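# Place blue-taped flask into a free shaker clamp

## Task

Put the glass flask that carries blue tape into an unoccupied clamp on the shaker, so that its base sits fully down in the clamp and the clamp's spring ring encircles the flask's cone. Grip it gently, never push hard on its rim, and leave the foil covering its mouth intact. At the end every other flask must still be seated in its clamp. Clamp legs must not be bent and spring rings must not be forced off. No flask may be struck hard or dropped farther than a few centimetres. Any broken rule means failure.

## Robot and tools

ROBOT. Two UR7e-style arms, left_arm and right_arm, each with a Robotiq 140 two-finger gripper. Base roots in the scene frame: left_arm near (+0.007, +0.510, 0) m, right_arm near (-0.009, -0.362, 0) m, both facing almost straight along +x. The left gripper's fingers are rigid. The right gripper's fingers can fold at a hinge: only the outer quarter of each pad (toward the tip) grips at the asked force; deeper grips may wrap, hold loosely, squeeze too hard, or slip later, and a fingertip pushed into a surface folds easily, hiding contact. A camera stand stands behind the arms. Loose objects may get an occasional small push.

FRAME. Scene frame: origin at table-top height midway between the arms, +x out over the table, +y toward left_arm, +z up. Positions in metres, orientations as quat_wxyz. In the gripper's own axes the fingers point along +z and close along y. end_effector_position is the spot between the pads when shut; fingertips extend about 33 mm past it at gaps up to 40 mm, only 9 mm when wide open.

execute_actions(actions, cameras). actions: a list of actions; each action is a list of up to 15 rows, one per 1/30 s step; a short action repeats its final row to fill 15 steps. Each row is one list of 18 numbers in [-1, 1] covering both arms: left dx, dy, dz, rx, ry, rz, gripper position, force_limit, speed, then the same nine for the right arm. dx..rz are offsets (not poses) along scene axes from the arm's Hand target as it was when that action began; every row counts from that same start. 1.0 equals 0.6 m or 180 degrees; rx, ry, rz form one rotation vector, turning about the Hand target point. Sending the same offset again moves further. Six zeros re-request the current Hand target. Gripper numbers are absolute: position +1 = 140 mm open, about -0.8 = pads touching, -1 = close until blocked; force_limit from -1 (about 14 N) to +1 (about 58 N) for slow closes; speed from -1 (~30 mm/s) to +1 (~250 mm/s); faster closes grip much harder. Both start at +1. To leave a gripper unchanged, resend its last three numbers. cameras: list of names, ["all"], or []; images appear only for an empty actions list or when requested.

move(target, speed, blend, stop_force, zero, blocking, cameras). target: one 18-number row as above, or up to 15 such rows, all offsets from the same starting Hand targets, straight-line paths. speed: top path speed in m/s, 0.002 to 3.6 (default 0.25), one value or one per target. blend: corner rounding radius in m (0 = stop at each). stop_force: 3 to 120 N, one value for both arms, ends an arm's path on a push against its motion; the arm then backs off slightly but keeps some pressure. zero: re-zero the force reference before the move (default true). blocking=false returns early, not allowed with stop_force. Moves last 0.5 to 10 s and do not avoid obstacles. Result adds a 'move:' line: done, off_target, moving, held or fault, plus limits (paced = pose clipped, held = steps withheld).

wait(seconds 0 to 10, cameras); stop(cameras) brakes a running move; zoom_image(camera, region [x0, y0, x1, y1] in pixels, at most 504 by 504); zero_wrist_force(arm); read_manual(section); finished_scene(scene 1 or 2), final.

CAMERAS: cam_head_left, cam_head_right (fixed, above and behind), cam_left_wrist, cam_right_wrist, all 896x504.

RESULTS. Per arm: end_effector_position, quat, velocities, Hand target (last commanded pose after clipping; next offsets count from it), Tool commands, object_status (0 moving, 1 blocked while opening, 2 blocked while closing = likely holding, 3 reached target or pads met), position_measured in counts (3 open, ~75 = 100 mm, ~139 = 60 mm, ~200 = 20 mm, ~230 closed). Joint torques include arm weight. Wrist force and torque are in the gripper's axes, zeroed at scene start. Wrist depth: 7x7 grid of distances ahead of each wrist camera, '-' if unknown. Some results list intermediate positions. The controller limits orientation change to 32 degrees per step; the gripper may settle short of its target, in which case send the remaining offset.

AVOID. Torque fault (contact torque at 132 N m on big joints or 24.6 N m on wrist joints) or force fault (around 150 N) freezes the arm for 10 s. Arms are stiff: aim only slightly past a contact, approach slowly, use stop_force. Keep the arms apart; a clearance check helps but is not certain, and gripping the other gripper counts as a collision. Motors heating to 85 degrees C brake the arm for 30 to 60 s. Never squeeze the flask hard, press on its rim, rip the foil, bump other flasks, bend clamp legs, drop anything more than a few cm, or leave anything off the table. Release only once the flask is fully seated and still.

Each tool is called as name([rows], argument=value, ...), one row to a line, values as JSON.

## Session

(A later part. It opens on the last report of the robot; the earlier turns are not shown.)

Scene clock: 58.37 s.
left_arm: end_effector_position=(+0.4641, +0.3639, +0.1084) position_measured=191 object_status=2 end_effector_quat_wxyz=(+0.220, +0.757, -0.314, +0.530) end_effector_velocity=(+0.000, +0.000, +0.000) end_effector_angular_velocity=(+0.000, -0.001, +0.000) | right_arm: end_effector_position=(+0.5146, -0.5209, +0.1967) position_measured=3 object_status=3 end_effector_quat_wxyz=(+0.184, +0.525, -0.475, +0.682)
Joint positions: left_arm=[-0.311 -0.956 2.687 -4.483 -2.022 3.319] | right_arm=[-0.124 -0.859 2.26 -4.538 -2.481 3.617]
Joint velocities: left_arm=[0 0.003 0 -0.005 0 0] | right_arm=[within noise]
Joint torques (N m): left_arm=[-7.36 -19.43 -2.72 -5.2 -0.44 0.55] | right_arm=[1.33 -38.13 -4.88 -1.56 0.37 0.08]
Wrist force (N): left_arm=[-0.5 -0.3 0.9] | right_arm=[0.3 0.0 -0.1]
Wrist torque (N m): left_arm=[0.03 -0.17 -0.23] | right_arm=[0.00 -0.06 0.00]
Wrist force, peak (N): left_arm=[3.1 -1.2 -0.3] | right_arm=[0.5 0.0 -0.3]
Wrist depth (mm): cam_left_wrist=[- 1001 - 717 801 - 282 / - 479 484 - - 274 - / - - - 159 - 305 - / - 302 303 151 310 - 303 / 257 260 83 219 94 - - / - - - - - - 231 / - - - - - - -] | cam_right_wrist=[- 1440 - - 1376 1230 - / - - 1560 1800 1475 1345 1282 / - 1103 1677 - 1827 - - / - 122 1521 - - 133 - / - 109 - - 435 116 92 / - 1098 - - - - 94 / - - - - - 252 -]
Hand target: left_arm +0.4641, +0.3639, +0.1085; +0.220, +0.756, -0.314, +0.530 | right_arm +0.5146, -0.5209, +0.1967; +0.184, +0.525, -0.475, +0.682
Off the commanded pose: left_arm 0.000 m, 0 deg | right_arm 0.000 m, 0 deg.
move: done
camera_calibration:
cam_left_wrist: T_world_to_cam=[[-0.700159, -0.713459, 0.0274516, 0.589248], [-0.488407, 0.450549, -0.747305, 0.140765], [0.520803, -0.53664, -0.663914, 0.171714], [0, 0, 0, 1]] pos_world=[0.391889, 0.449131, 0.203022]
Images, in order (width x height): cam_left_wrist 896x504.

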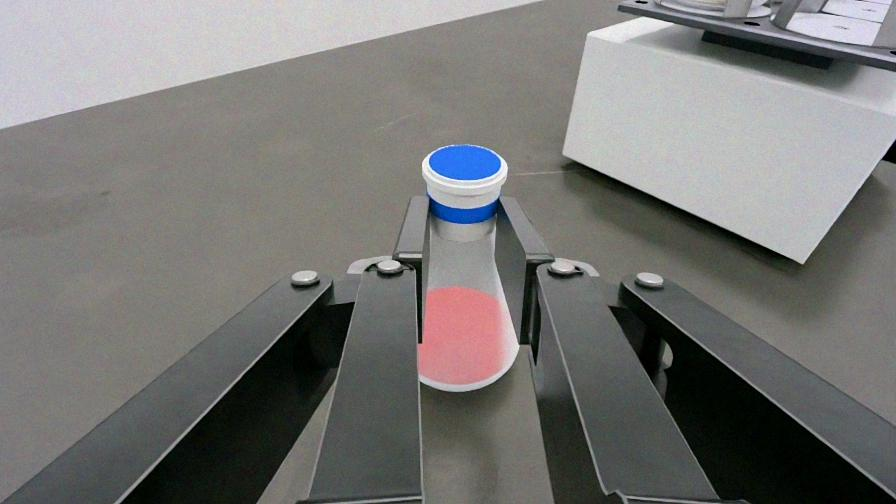

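move([
  [0,0,0.32,0,0,0,-1,-1,-1,0,0,0,0,0,0,1,1,1],
  [-0.06,-0.33,0.336,0,0,0,-1,-1,-1,0,0,0,0,0,0,1,1,1],
], speed=0.2, blend=[0.05,0], cameras=["cam_head_left","cam_head_right","cam_left_wrist"])

zoom_image(camera="cam_left_wrist", region=[350, 100, 854, 504])

zoom_image(camera="cam_head_right", region=[370, 80, 530, 230])

zoom_image(camera="cam_head_left", region=[370, 80, 530, 230])

Scene clock: 68.90 s.
left_arm: end_effector_position=(+0.4282, +0.1660, +0.3100) position_measured=191 object_status=2 end_effector_quat_wxyz=(+0.220, +0.756, -0.314, +0.530) | right_arm: end_effector_position=(+0.5146, -0.5209, +0.1967) position_measured=3 object_status=3 end_effector_quat_wxyz=(+0.184, +0.525, -0.475, +0.682)
Joint positions: left_arm=[-1.127 -1.87 2.546 -3.45 -1.258 3.024] | right_arm=[-0.124 -0.859 2.26 -4.538 -2.481 3.617]
Joint torques (N m): left_arm=[-14.47 -2.34 -21.58 -4.78 1.74 -0.91] | right_arm=[0.22 -37.72 -6.59 -1.84 0.44 0.09]
Wrist force (N): left_arm=[-0.4 -0.2 1.1] | right_arm=[-0.1 -0.1 0.0]
Wrist torque (N m): left_arm=[0.05 -0.17 -0.24] | right_arm=[-0.02 0.01 0.00]
Wrist force, peak (N): left_arm=[-3.3 -0.1 2.4] | right_arm=[0.4 -0.5 -0.2]
Wrist depth (mm): cam_left_wrist=[- 1040 - - - 1682 1395 / - - 1387 945 1098 486 438 / 1040 - - 160 728 - 365 / 976 638 114 166 331 441 405 / - - 83 225 95 - - / - - - - - - - / - - - - - - -] | cam_right_wrist=[- - 1493 - 1302 1160 - / 949 1289 1855 1700 1502 1391 - / 999 1042 - 1869 1302 1521 440 / - 127 1466 - - 142 369 / - 109 1243 - - 123 92 / - - 553 427 - 291 94 / - - 436 330 284 261 -]
Hand target: left_arm +0.4281, +0.1659, +0.3101; +0.220, +0.756, -0.314, +0.530 | right_arm +0.5146, -0.5209, +0.1967; +0.184, +0.525, -0.475, +0.682
Off the commanded pose: left_arm 0.000 m, 0 deg | right_arm 0.000 m, 0 deg.
move: done
camera_calibration:
cam_left_wrist: T_world_to_cam=[[-0.700156, -0.713469, 0.0272524, 0.417467], [-0.488217, 0.450558, -0.747423, 0.363029], [0.520984, -0.536618, -0.663789, 0.217934], [0, 0, 0, 1]] pos_world=[0.355989, 0.251231, 0.404622]
Images, in order (width x height): cam_head_left 896x504, cam_head_right 896x504, cam_left_wrist 896x504.

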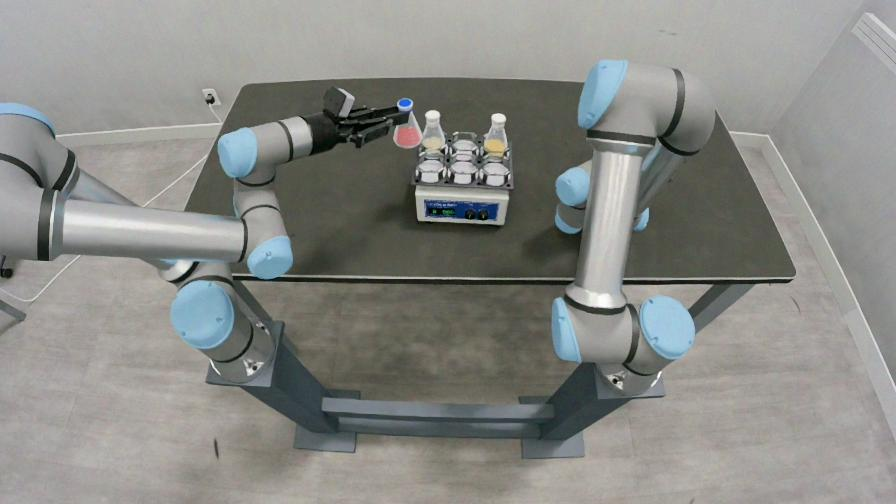

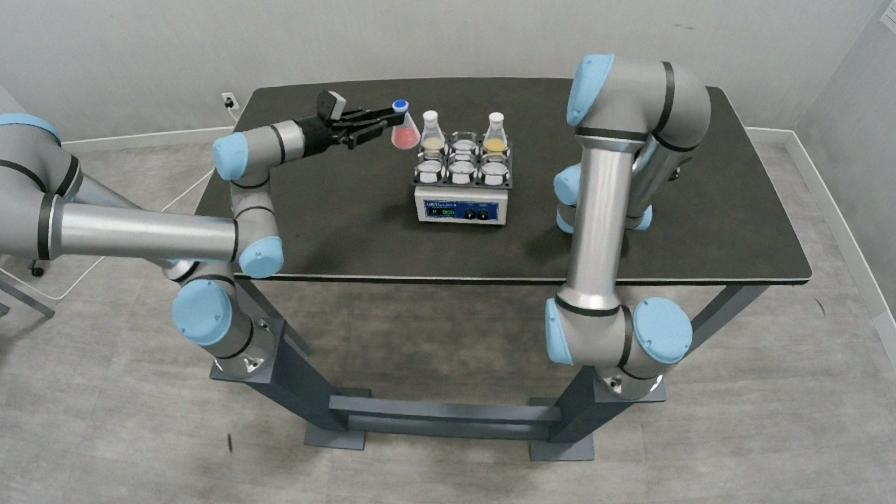

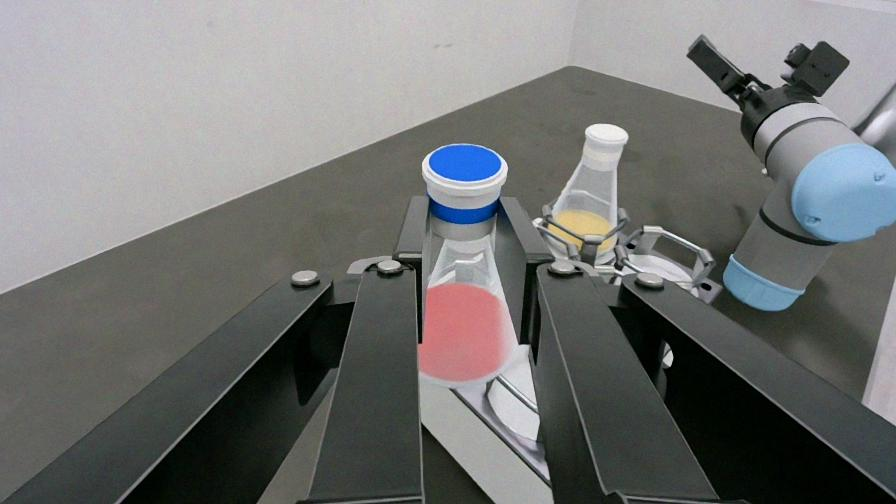

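Scaled by 1.000.

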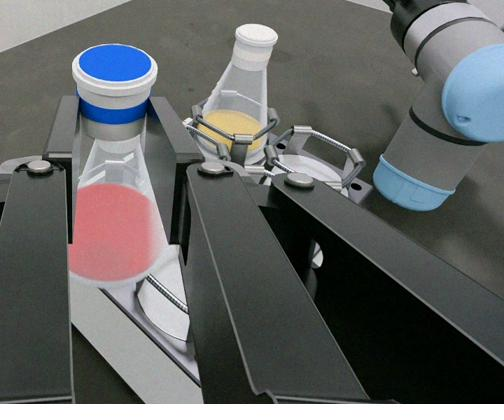

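Scaled by 3.150 from the camera's 896x504 image, which has a finer 1280x720 frame.

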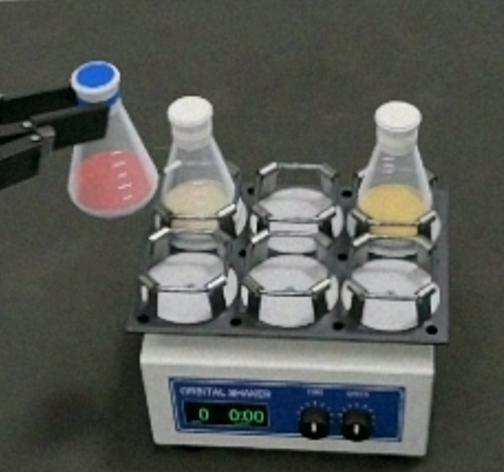

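Scaled by 3.150 from the camera's 896x504 image, which has a finer 1280x720 frame.

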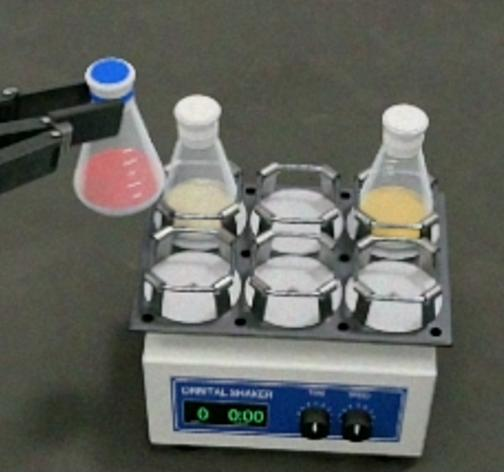

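move(target=[-0.0585,-0.0915,-0.012,0,0,0,-1,-1,-1,0,0,0,0,0,0,1,1,1], speed=0.15, cameras=["cam_head_left","cam_head_right","cam_left_wrist"])

zoom_image(camera="cam_left_wrist", region=[400, 280, 660, 504])

zoom_image(camera="cam_head_right", region=[400, 100, 520, 220])

zoom_image(camera="cam_head_left", region=[400, 100, 520, 220])

Scene clock: 79.77 s.
left_arm: end_effector_position=(+0.3931, +0.1110, +0.3029) position_measured=191 object_status=2 end_effector_quat_wxyz=(+0.220, +0.756, -0.314, +0.530) | right_arm: end_effector_position=(+0.5146, -0.5209, +0.1967) position_measured=3 object_status=3 end_effector_quat_wxyz=(+0.184, +0.525, -0.475, +0.682)
Joint positions: left_arm=[-1.359 -1.836 2.544 -3.444 -1.043 2.928] | right_arm=[-0.124 -0.859 2.26 -4.538 -2.481 3.617]
Joint torques (N m): left_arm=[-15.94 -7.4 -11.96 -5.04 1.5 -0.77] | right_arm=[1.16 -39.05 -5.24 -1.65 0.34 0.18]
Wrist force (N): left_arm=[-0.6 -0.4 1.2] | right_arm=[0.1 0.0 -0.1]
Wrist torque (N m): left_arm=[0.00 -0.16 -0.23] | right_arm=[-0.02 -0.02 0.00]
Wrist force, peak (N): left_arm=[-0.7 -2.5 0.4] | right_arm=[0.5 -0.2 -0.3]
Wrist depth (mm): cam_left_wrist=[- 1064 1325 - - - 1530 / 972 1078 1540 - - 490 395 / 1014 1146 - 159 732 364 340 / 580 - 114 165 134 412 351 / 508 - 83 225 94 446 1473 / - - - - - - 1310 / - - - - - - -] | cam_right_wrist=[1113 - - 1550 1331 1088 - / 931 - 1353 1827 1560 1237 - / 953 1224 - 1855 1654 1560 - / - 117 1360 - - 133 - / - 109 - 523 - 124 92 / - 987 - 403 345 300 94 / - - - 355 291 242 -]
Hand target: left_arm +0.3930, +0.1110, +0.3029; +0.220, +0.756, -0.314, +0.530 | right_arm +0.5146, -0.5209, +0.1967; +0.184, +0.525, -0.475, +0.682
Off the commanded pose: left_arm 0.000 m, 0 deg | right_arm 0.000 m, 0 deg.
move: done
camera_calibration:
cam_left_wrist: T_world_to_cam=[[-0.700156, -0.713469, 0.0272524, 0.353847], [-0.488217, 0.450558, -0.747423, 0.365292], [0.520984, -0.536618, -0.663789, 0.201928], [0, 0, 0, 1]] pos_world=[0.320889, 0.196231, 0.397422]
Images, in order (width x height): cam_head_left 896x504, cam_head_right 896x504, cam_left_wrist 896x504.

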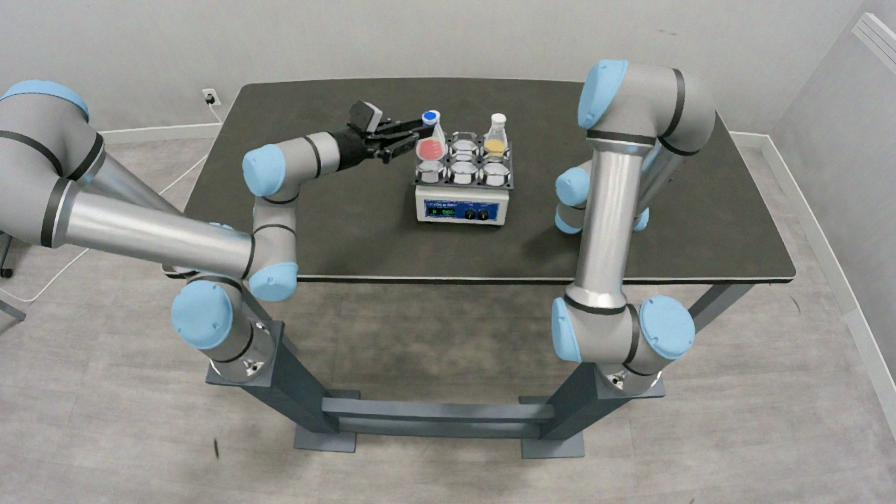

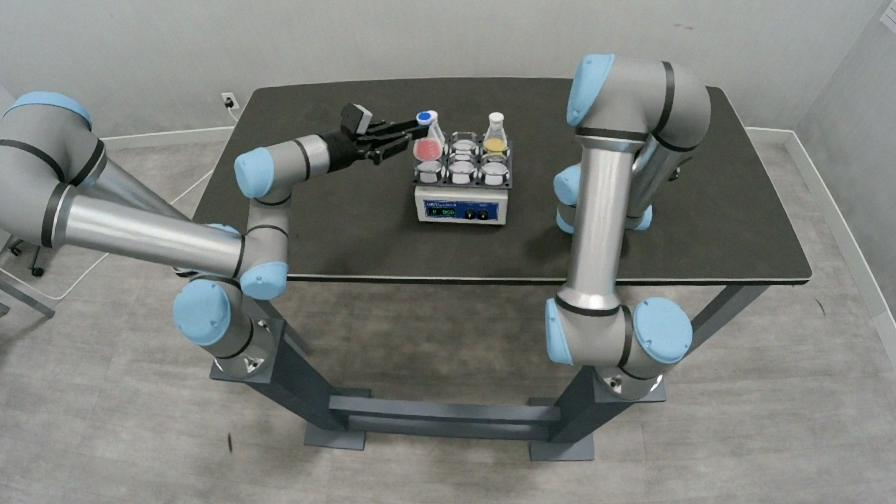

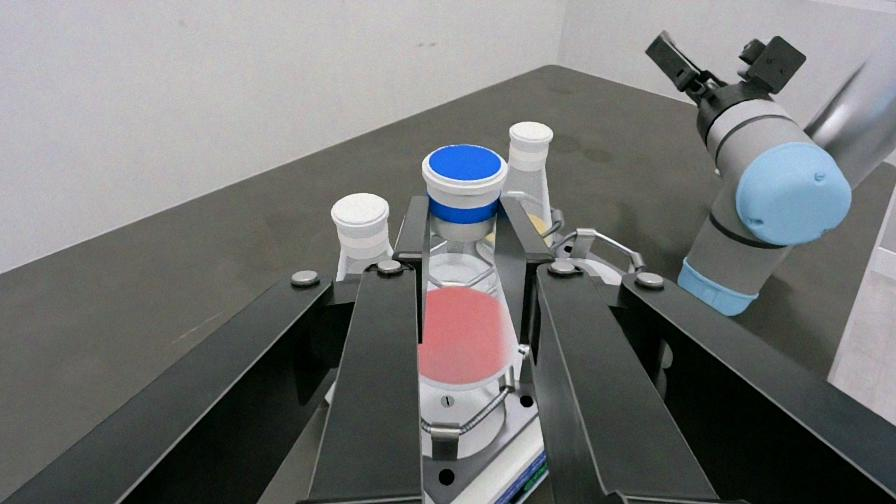

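Scaled by 1.938 from the camera's 896x504 image, which has a finer 1280x720 frame.

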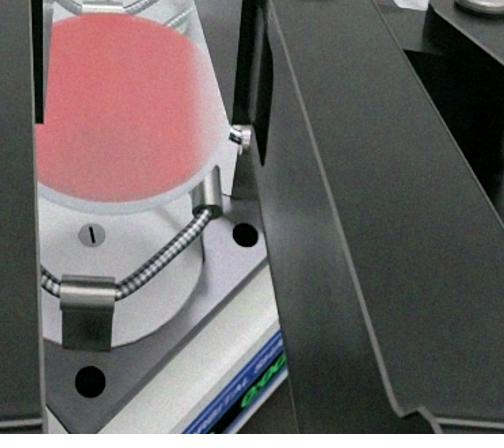

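Scaled by 4.200 from the camera's 896x504 image, which has a finer 1280x720 frame.

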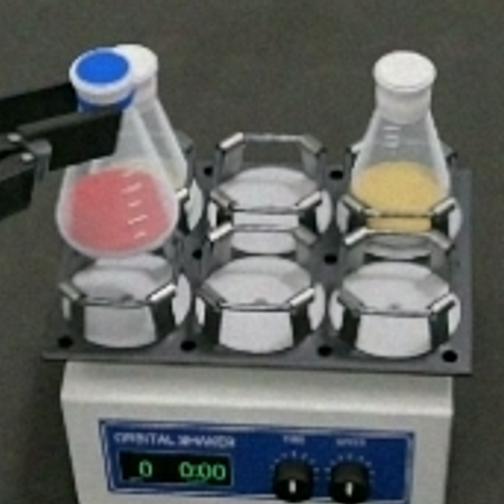

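Scaled by 4.200 from the camera's 896x504 image, which has a finer 1280x720 frame.

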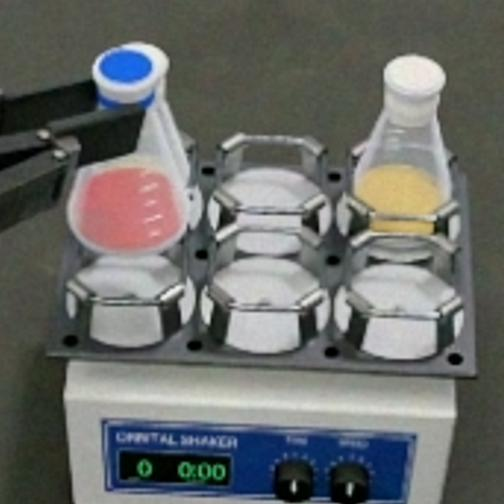

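move(target=[0.0007,0.0042,-0.0375,0,0,0,-1,-1,-1,0,0,0,0,0,0,1,1,1], speed=0.03, stop_force=6, cameras=["cam_head_left","cam_head_right","cam_left_wrist"])

zoom_image(camera="cam_left_wrist", region=[400, 240, 560, 504])

zoom_image(camera="cam_head_right", region=[400, 100, 520, 220])

zoom_image(camera="cam_head_left", region=[400, 100, 520, 220])

Scene clock: 93.63 s.
left_arm: end_effector_position=(+0.3935, +0.1135, +0.2804) position_measured=191 object_status=2 end_effector_quat_wxyz=(+0.220, +0.756, -0.314, +0.530) | right_arm: end_effector_position=(+0.5146, -0.5209, +0.1967) position_measured=3 object_status=3 end_effector_quat_wxyz=(+0.184, +0.525, -0.475, +0.682)
Joint positions: left_arm=[-1.355 -1.774 2.583 -3.545 -1.047 2.93] | right_arm=[-0.124 -0.859 2.26 -4.538 -2.481 3.617]
Joint torques (N m): left_arm=[-0.69 -15.47 -23.22 -4.43 1.63 -0.28] | right_arm=[1.14 -39.68 -6.2 -1.58 0.47 0.21]
Wrist force (N): left_arm=[-0.4 -0.4 1.3] | right_arm=[0.5 0.0 0.0]
Wrist torque (N m): left_arm=[-0.02 -0.20 -0.24] | right_arm=[-0.02 -0.12 0.00]
Wrist force, peak (N): left_arm=[-1.1 -0.4 1.4] | right_arm=[0.6 -0.3 -0.3]
Wrist depth (mm): cam_left_wrist=[869 - - - - 510 439 / - - - - - 431 377 / - - - 160 - 385 332 / - - - 169 303 404 552 / 469 - 83 225 94 - 1363 / - - - 206 - - 1296 / - - - - - - -] | cam_right_wrist=[- - - 1622 1432 1212 1123 / - - 1590 1700 - - - / 983 - 1302 - - - - / - 117 - - 1493 133 327 / - 109 - - 445 116 92 / - - - - - - 94 / - - - 340 289 256 -]
Hand target: left_arm +0.3935, +0.1135, +0.2804; +0.220, +0.756, -0.314, +0.530 | right_arm +0.5146, -0.5209, +0.1967; +0.184, +0.525, -0.475, +0.682
Off the commanded pose: left_arm 0.000 m, 0 deg | right_arm 0.000 m, 0 deg.
move: done
camera_calibration:
cam_left_wrist: T_world_to_cam=[[-0.700156, -0.713469, 0.0272524, 0.356595], [-0.488217, 0.450558, -0.747423, 0.347499], [0.520984, -0.536618, -0.663789, 0.188179], [0, 0, 0, 1]] pos_world=[0.321289, 0.198831, 0.374922]
Images, in order (width x height): cam_head_left 896x504, cam_head_right 896x504, cam_left_wrist 896x504.

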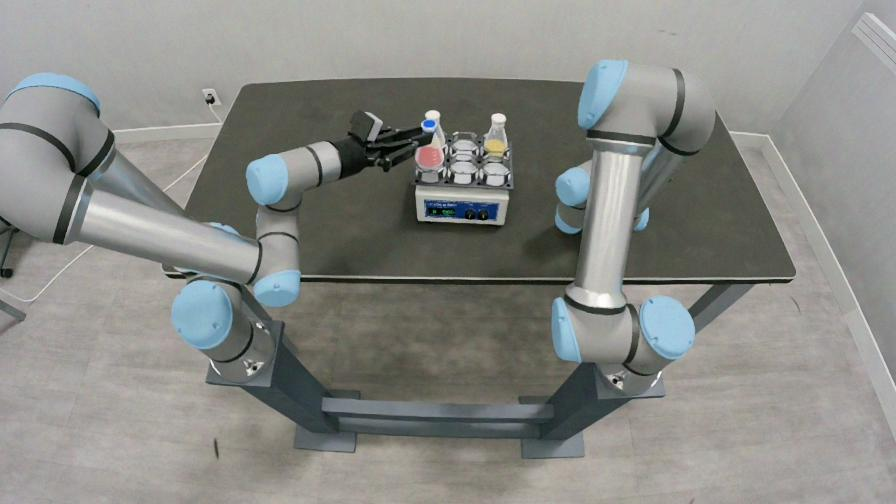

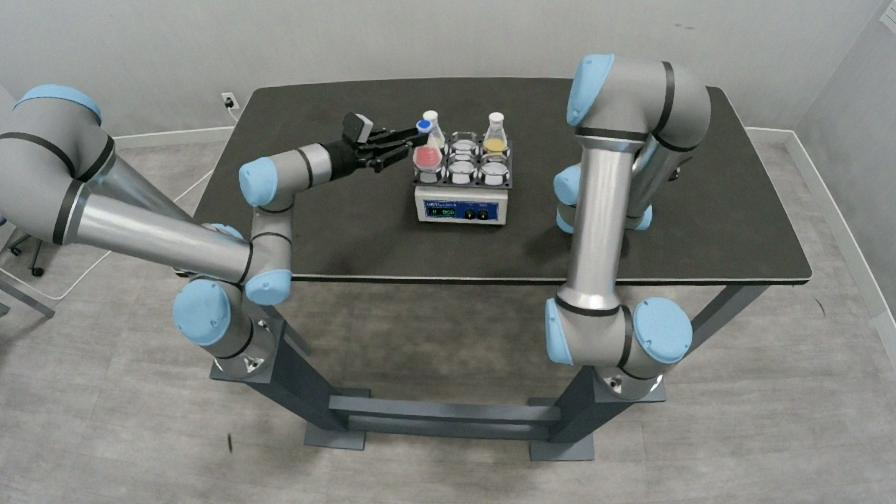

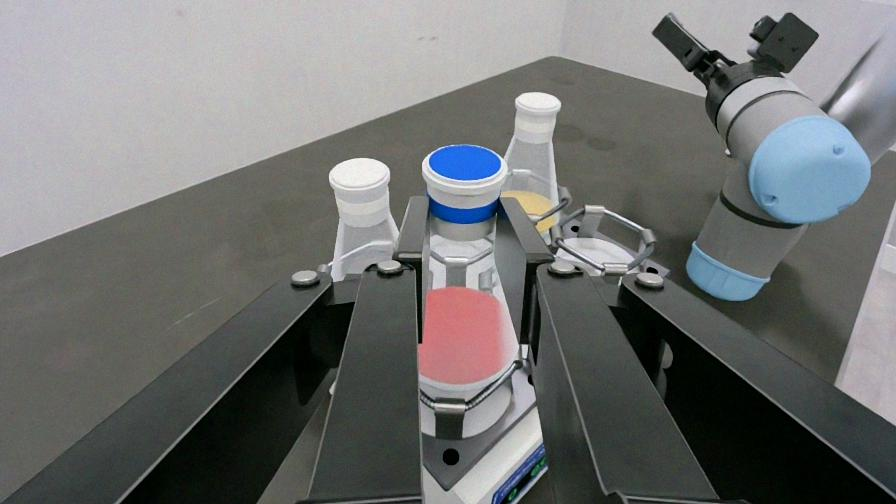

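Scaled by 1.909 from the camera's 896x504 image, which has a finer 1280x720 frame.

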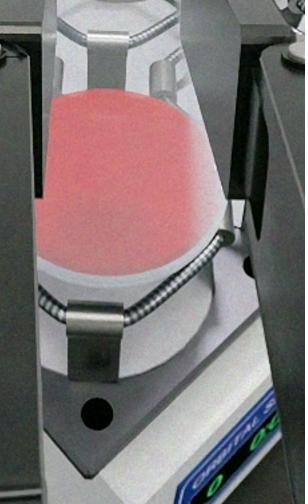

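Scaled by 4.200 from the camera's 896x504 image, which has a finer 1280x720 frame.

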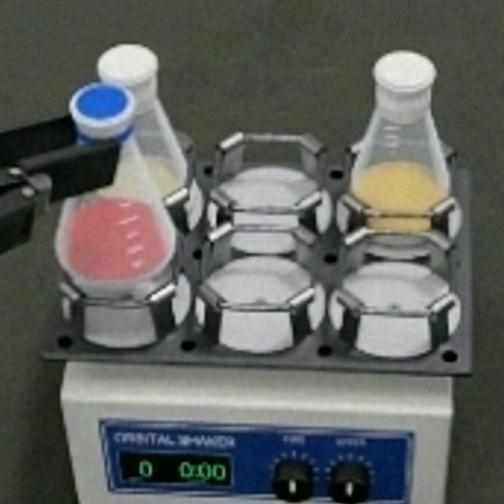

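Scaled by 4.200 from the camera's 896x504 image, which has a finer 1280x720 frame.

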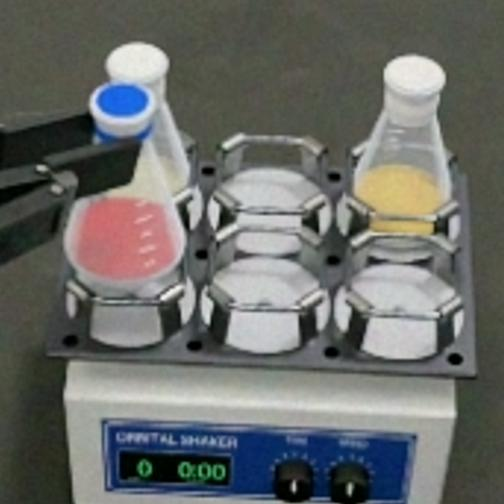

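move(target=[0.0017,0,-0.03,0,0,0,-1,-1,-1,0,0,0,0,0,0,1,1,1], speed=0.015, stop_force=8, cameras=["cam_head_left","cam_head_right","cam_left_wrist"])

zoom_image(camera="cam_left_wrist", region=[400, 240, 560, 504])

zoom_image(camera="cam_head_left", region=[400, 100, 520, 220])

Scene clock: 99.20 s.
left_arm: end_effector_position=(+0.3941, +0.1135, +0.2689) position_measured=191 object_status=2 end_effector_quat_wxyz=(+0.220, +0.756, -0.314, +0.530) | right_arm: end_effector_position=(+0.5146, -0.5209, +0.1967) position_measured=3 object_status=3 end_effector_quat_wxyz=(+0.184, +0.525, -0.475, +0.682)
Joint positions: left_arm=[-1.353 -1.734 2.599 -3.601 -1.049 2.931] | right_arm=[-0.124 -0.859 2.26 -4.538 -2.481 3.617]
Joint torques (N m): left_arm=[-15.46 -4.62 -22.84 -5.31 1.73 -1.03] | right_arm=[0.96 -38.19 -5.67 -1.63 0.51 0.2]
Wrist force (N): left_arm=[0.2 -0.1 1.0] | right_arm=[0.3 -0.3 -0.1]
Wrist torque (N m): left_arm=[0.10 -0.25 -0.24] | right_arm=[-0.06 -0.06 0.01]
Wrist force, peak (N): left_arm=[10.9 -0.4 0.5] | right_arm=[0.3 -0.3 -0.3]
Wrist depth (mm): cam_left_wrist=[- - - - - 474 429 / - - - 799 923 793 356 / - 610 605 160 - 395 326 / 542 - 294 169 283 403 - / 448 - 83 218 95 - - / - - - - - - 1235 / - - - - - - -] | cam_right_wrist=[- - - 1632 1415 1230 1103 / - - 1590 1712 1521 - - / - - - 1787 1666 - - / - 117 1457 - - 133 330 / - 109 - - - 123 92 / - 1046 - - - 296 94 / - - 407 - - 251 -]
Hand target: left_arm +0.3941, +0.1135, +0.2689; +0.220, +0.756, -0.314, +0.530 (not the last commanded pose) | right_arm +0.5146, -0.5209, +0.1967; +0.184, +0.525, -0.475, +0.682
Off the commanded pose: left_arm 0.007 m, 0 deg | right_arm 0.000 m, 0 deg.
move: contact (left_arm)
camera_calibration:
cam_left_wrist: T_world_to_cam=[[-0.700128, -0.713492, 0.027408, 0.357267], [-0.488253, 0.450394, -0.747499, 0.339268], [0.52099, -0.536726, -0.663698, 0.180219], [0, 0, 0, 1]] pos_world=[0.321889, 0.198831, 0.363421]
Images, in order (width x height): cam_head_left 896x504, cam_head_right 896x504, cam_left_wrist 896x504.

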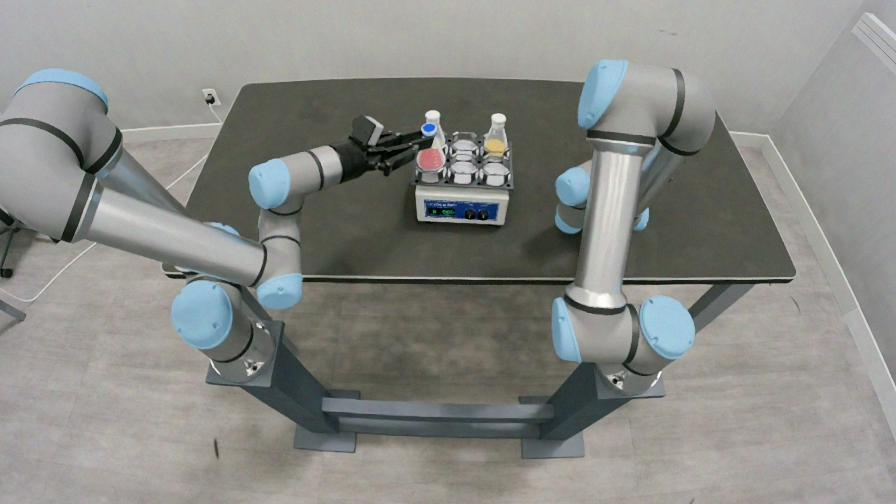

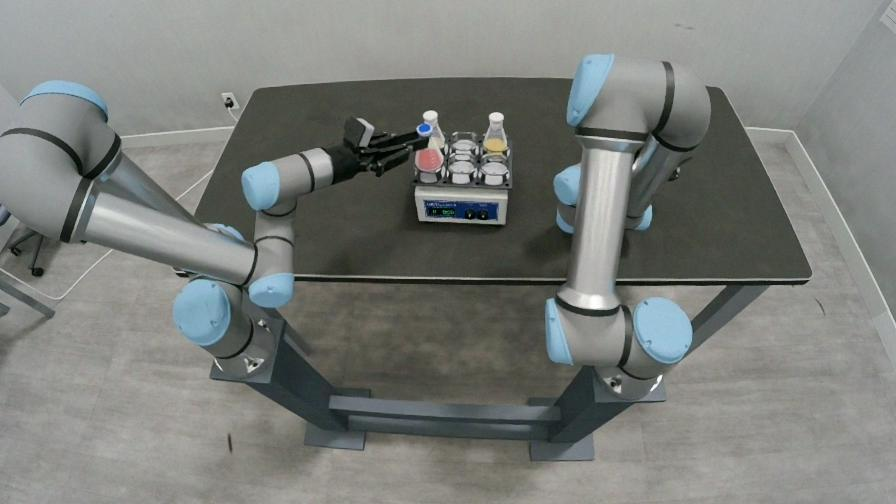

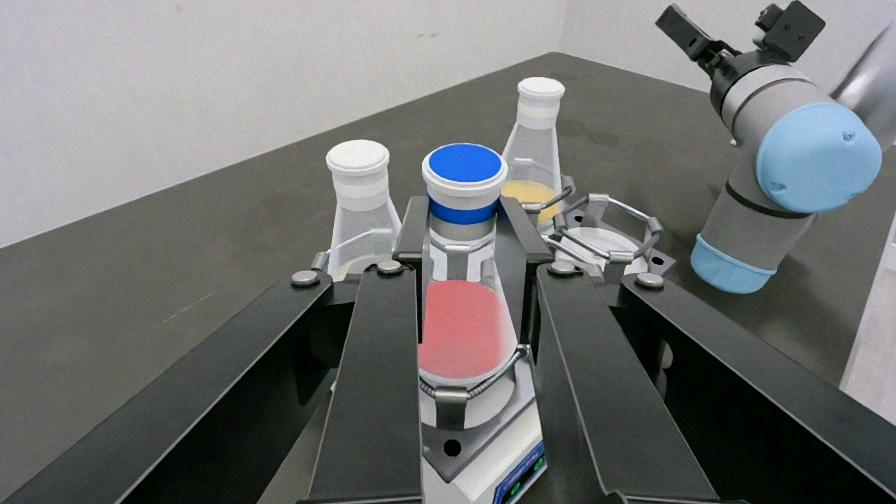

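Scaled by 1.909 from the camera's 896x504 image, which has a finer 1280x720 frame.

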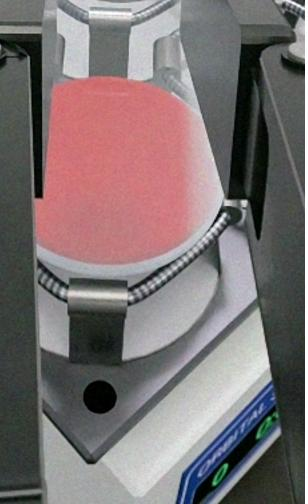

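Scaled by 4.200 from the camera's 896x504 image, which has a finer 1280x720 frame.

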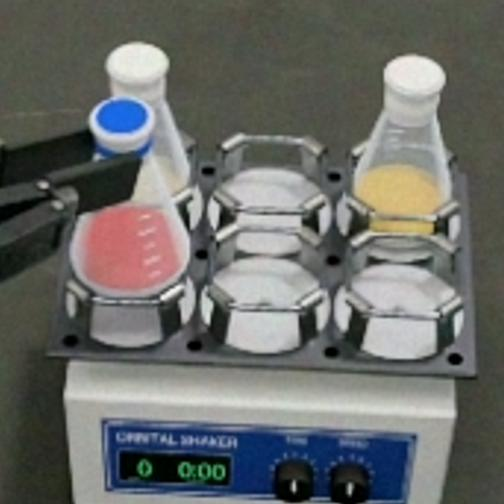

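move(target=[0,0,0.0133,0,0,0,-1,-1,-1,0,0,0,0,0,0,1,1,1], speed=0.05, cameras=["cam_head_left","cam_head_right","cam_left_wrist"])

zoom_image(camera="cam_left_wrist", region=[380, 120, 560, 500])

zoom_image(camera="cam_head_left", region=[400, 100, 480, 190])

zoom_image(camera="cam_head_right", region=[400, 100, 480, 190])

Scene clock: 103.43 s.
left_arm: end_effector_position=(+0.3941, +0.1135, +0.2770) position_measured=191 object_status=2 end_effector_quat_wxyz=(+0.220, +0.756, -0.314, +0.530) end_effector_velocity=(+0.000, +0.001, +0.000) end_effector_angular_velocity=(-0.002, -0.001, +0.001) | right_arm: end_effector_position=(+0.5146, -0.5209, +0.1967) position_measured=3 object_status=3 end_effector_quat_wxyz=(+0.184, +0.525, -0.475, +0.682)
Joint positions: left_arm=[-1.353 -1.761 2.587 -3.563 -1.049 2.931] | right_arm=[-0.124 -0.859 2.26 -4.538 -2.481 3.617]
Joint velocities: left_arm=[0.001 0.002 0.002 -0.006 0 0] | right_arm=[within noise]
Joint torques (N m): left_arm=[-12.37 -2.49 -10.68 -5.36 1.09 0.28] | right_arm=[0.92 -39.16 -5 -1.51 0.52 0.28]
Wrist force (N): left_arm=[0.0 0.3 1.1] | right_arm=[0.0 -0.1 0.0]
Wrist torque (N m): left_arm=[0.13 -0.28 -0.24] | right_arm=[-0.01 0.00 0.00]
Wrist force, peak (N): left_arm=[-0.4 0.4 1.7] | right_arm=[0.3 0.0 -0.5]
Wrist depth (mm): cam_left_wrist=[- - - 2045 - - - / - - - - - 406 375 / - - - 159 706 372 327 / - - 553 168 314 409 569 / - - 83 218 94 - 1625 / - - - - - - 1248 / - - - - - - -] | cam_right_wrist=[1008 1155 1611 1424 1399 1224 - / - - 2167 1774 1666 - 1206 / - 1345 1550 - 1643 1466 1324 / - 117 - - - 142 355 / - 109 - - - 123 92 / - - - 453 341 304 94 / - - - - 293 248 -]
Hand target: left_arm +0.3941, +0.1135, +0.2769; +0.220, +0.756, -0.314, +0.530 | right_arm +0.5146, -0.5209, +0.1967; +0.184, +0.525, -0.475, +0.682
Off the commanded pose: left_arm 0.000 m, 0 deg | right_arm 0.000 m, 0 deg.
move: done
camera_calibration:
cam_left_wrist: T_world_to_cam=[[-0.700167, -0.713451, 0.027455, 0.356961], [-0.488189, 0.450331, -0.747578, 0.345388], [0.520996, -0.536833, -0.663606, 0.185526], [0, 0, 0, 1]] pos_world=[0.321889, 0.198731, 0.371521]
Images, in order (width x height): cam_head_left 896x504, cam_head_right 896x504, cam_left_wrist 896x504.

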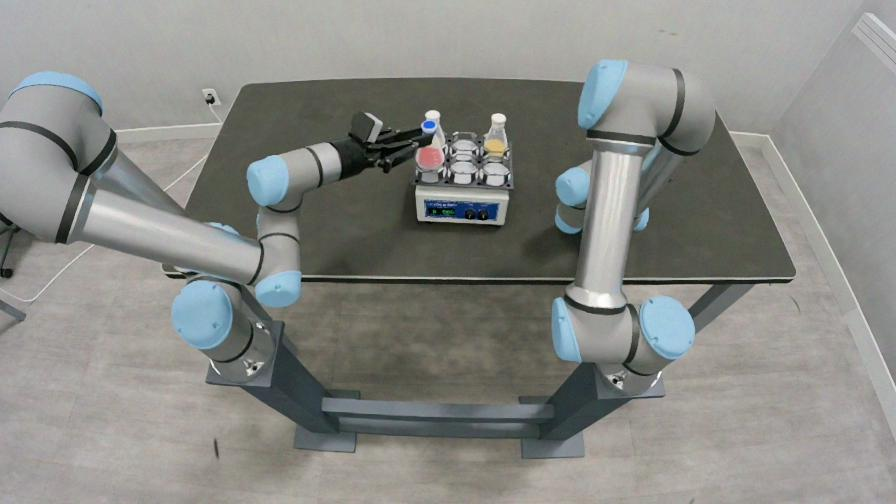

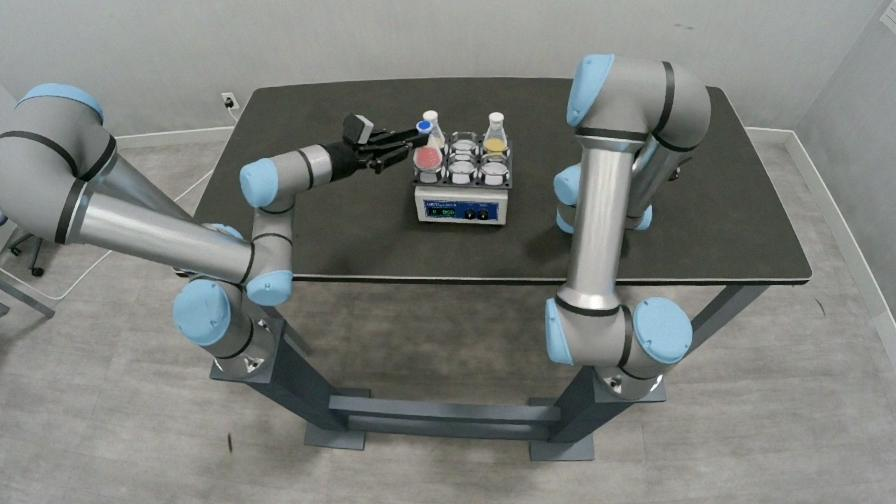

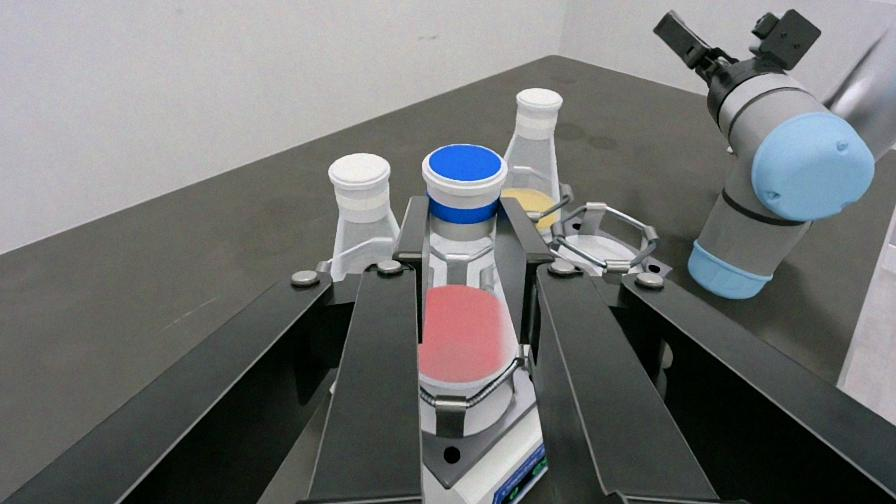

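Scaled by 1.326 from the camera's 896x504 image, which has a finer 1280x720 frame.

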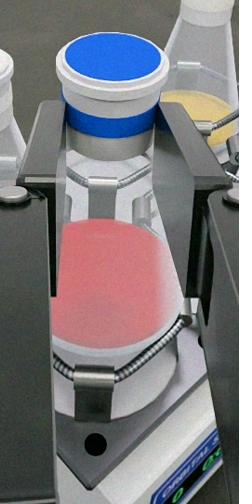

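Scaled by 5.600 from the camera's 896x504 image, which has a finer 1280x720 frame.

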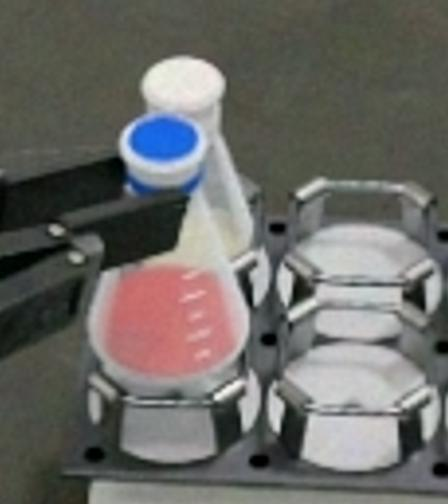

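Scaled by 5.600 from the camera's 896x504 image, which has a finer 1280x720 frame.

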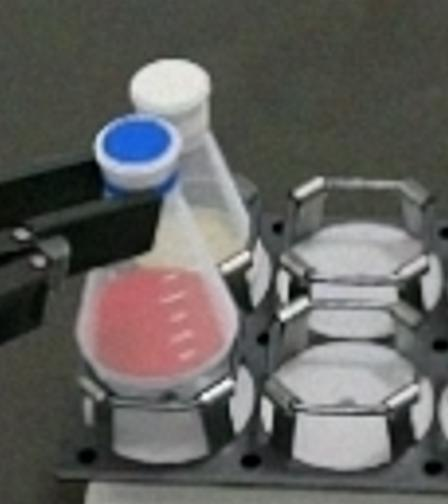

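move([
  [0.003,-0.003,0,0,0,0,-1,-1,-1,0,0,0,0,0,0,1,1,1],
  [0.003,-0.003,-0.0205,0,0,0,-1,-1,-1,0,0,0,0,0,0,1,1,1],
], speed=0.012, stop_force=9, cameras=["cam_head_left","cam_head_right","cam_left_wrist"])

zoom_image(camera="cam_left_wrist", region=[380, 120, 560, 500])

zoom_image(camera="cam_head_left", region=[400, 100, 480, 190])

zoom_image(camera="cam_head_right", region=[400, 100, 480, 190])

Scene clock: 111.03 s.
left_arm: end_effector_position=(+0.3959, +0.1117, +0.2661) position_measured=191 object_status=2 end_effector_quat_wxyz=(+0.220, +0.756, -0.314, +0.530) | right_arm: end_effector_position=(+0.5146, -0.5209, +0.1967) position_measured=3 object_status=3 end_effector_quat_wxyz=(+0.184, +0.525, -0.475, +0.682)
Joint positions: left_arm=[-1.347 -1.715 2.596 -3.62 -1.055 2.934] | right_arm=[-0.124 -0.859 2.26 -4.538 -2.481 3.617]
Joint torques (N m): left_arm=[-11.99 -5.74 -21.52 -3.84 0.17 -1.37] | right_arm=[0.18 -38.23 -5.7 -1.5 0.56 0.3]
Wrist force (N): left_arm=[4.3 -1.1 0.0] | right_arm=[0.3 0.2 0.0]
Wrist torque (N m): left_arm=[0.14 -0.26 -0.18] | right_arm=[0.03 -0.08 0.00]
Wrist force, peak (N): left_arm=[9.5 -2.1 -1.9] | right_arm=[0.6 0.0 -0.3]
Wrist depth (mm): cam_left_wrist=[898 1054 1186 - 1731 459 428 / 992 1098 1248 765 753 812 352 / - 1163 222 160 666 418 324 / - 552 281 169 279 415 - / - - 83 233 95 - - / - - - - - - - / - - - - - - -] | cam_right_wrist=[- 1128 - - 1194 1166 1206 / 999 1069 - 1440 1550 1289 1206 / 983 - 1345 - 1762 - 424 / - 122 1700 - - 133 343 / - 109 - - - 116 92 / - - 476 430 - - 94 / - - - 352 - 250 -]
Hand target: left_arm +0.3959, +0.1117, +0.2661; +0.220, +0.756, -0.314, +0.530 (not the last commanded pose) | right_arm +0.5146, -0.5209, +0.1967; +0.184, +0.525, -0.475, +0.682
Off the commanded pose: left_arm 0.001 m, 0 deg | right_arm 0.000 m, 0 deg.
move: contact (left_arm); path passed 1 of 2 targets
camera_calibration:
cam_left_wrist: T_world_to_cam=[[-0.7001, -0.713513, 0.0275621, 0.357259], [-0.488288, 0.450231, -0.747574, 0.338934], [0.520995, -0.536835, -0.663606, 0.176443], [0, 0, 0, 1]] pos_world=[0.323688, 0.197031, 0.360621]
Images, in order (width x height): cam_head_left 896x504, cam_head_right 896x504, cam_left_wrist 896x504.

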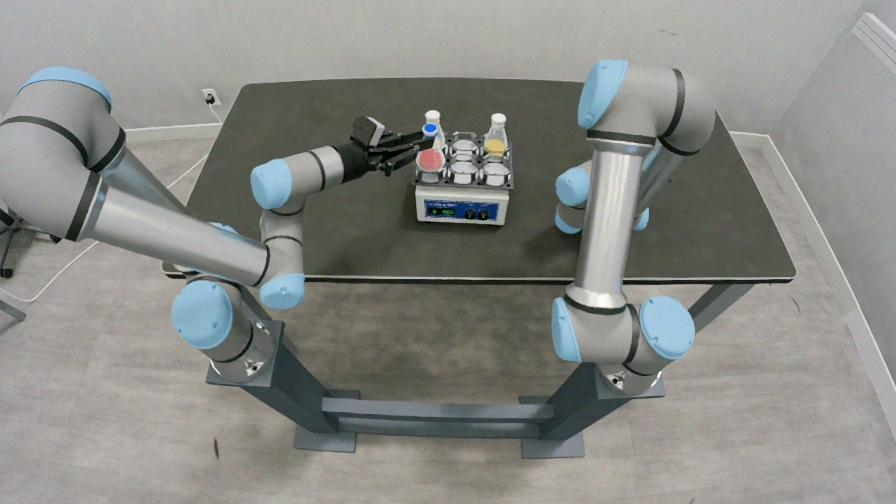

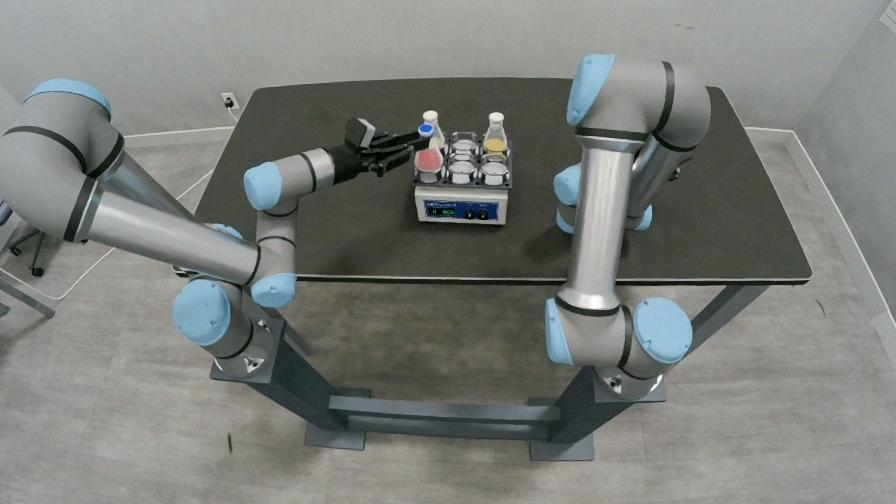

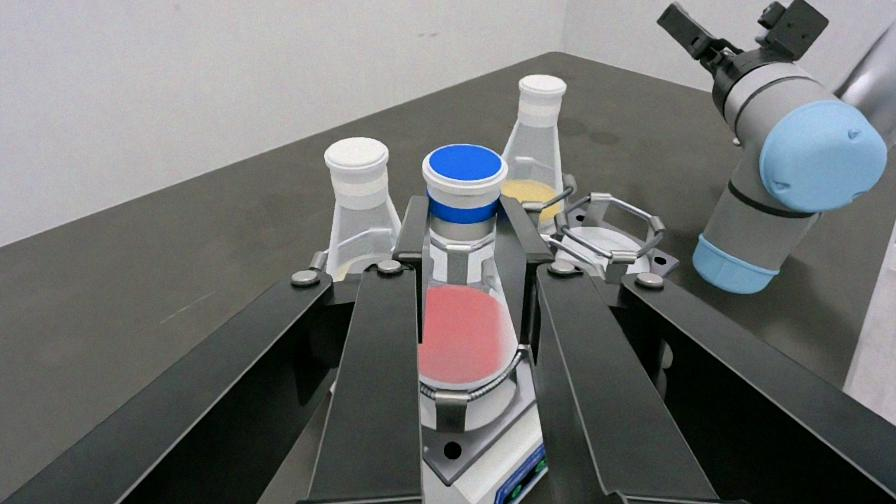

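Scaled by 1.326 from the camera's 896x504 image, which has a finer 1280x720 frame.

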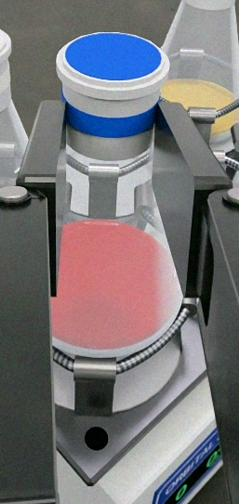

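Scaled by 5.600 from the camera's 896x504 image, which has a finer 1280x720 frame.

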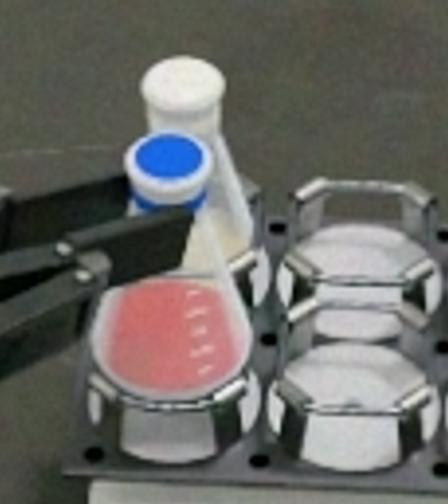

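Scaled by 5.600 from the camera's 896x504 image, which has a finer 1280x720 frame.

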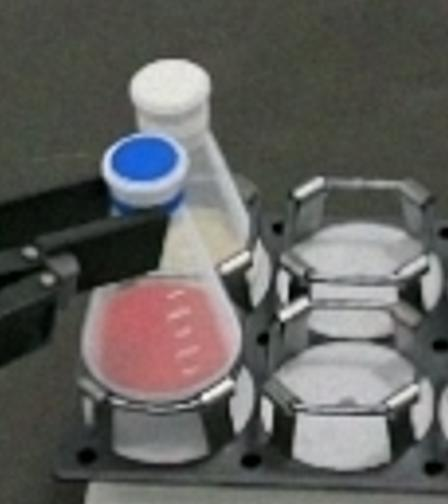

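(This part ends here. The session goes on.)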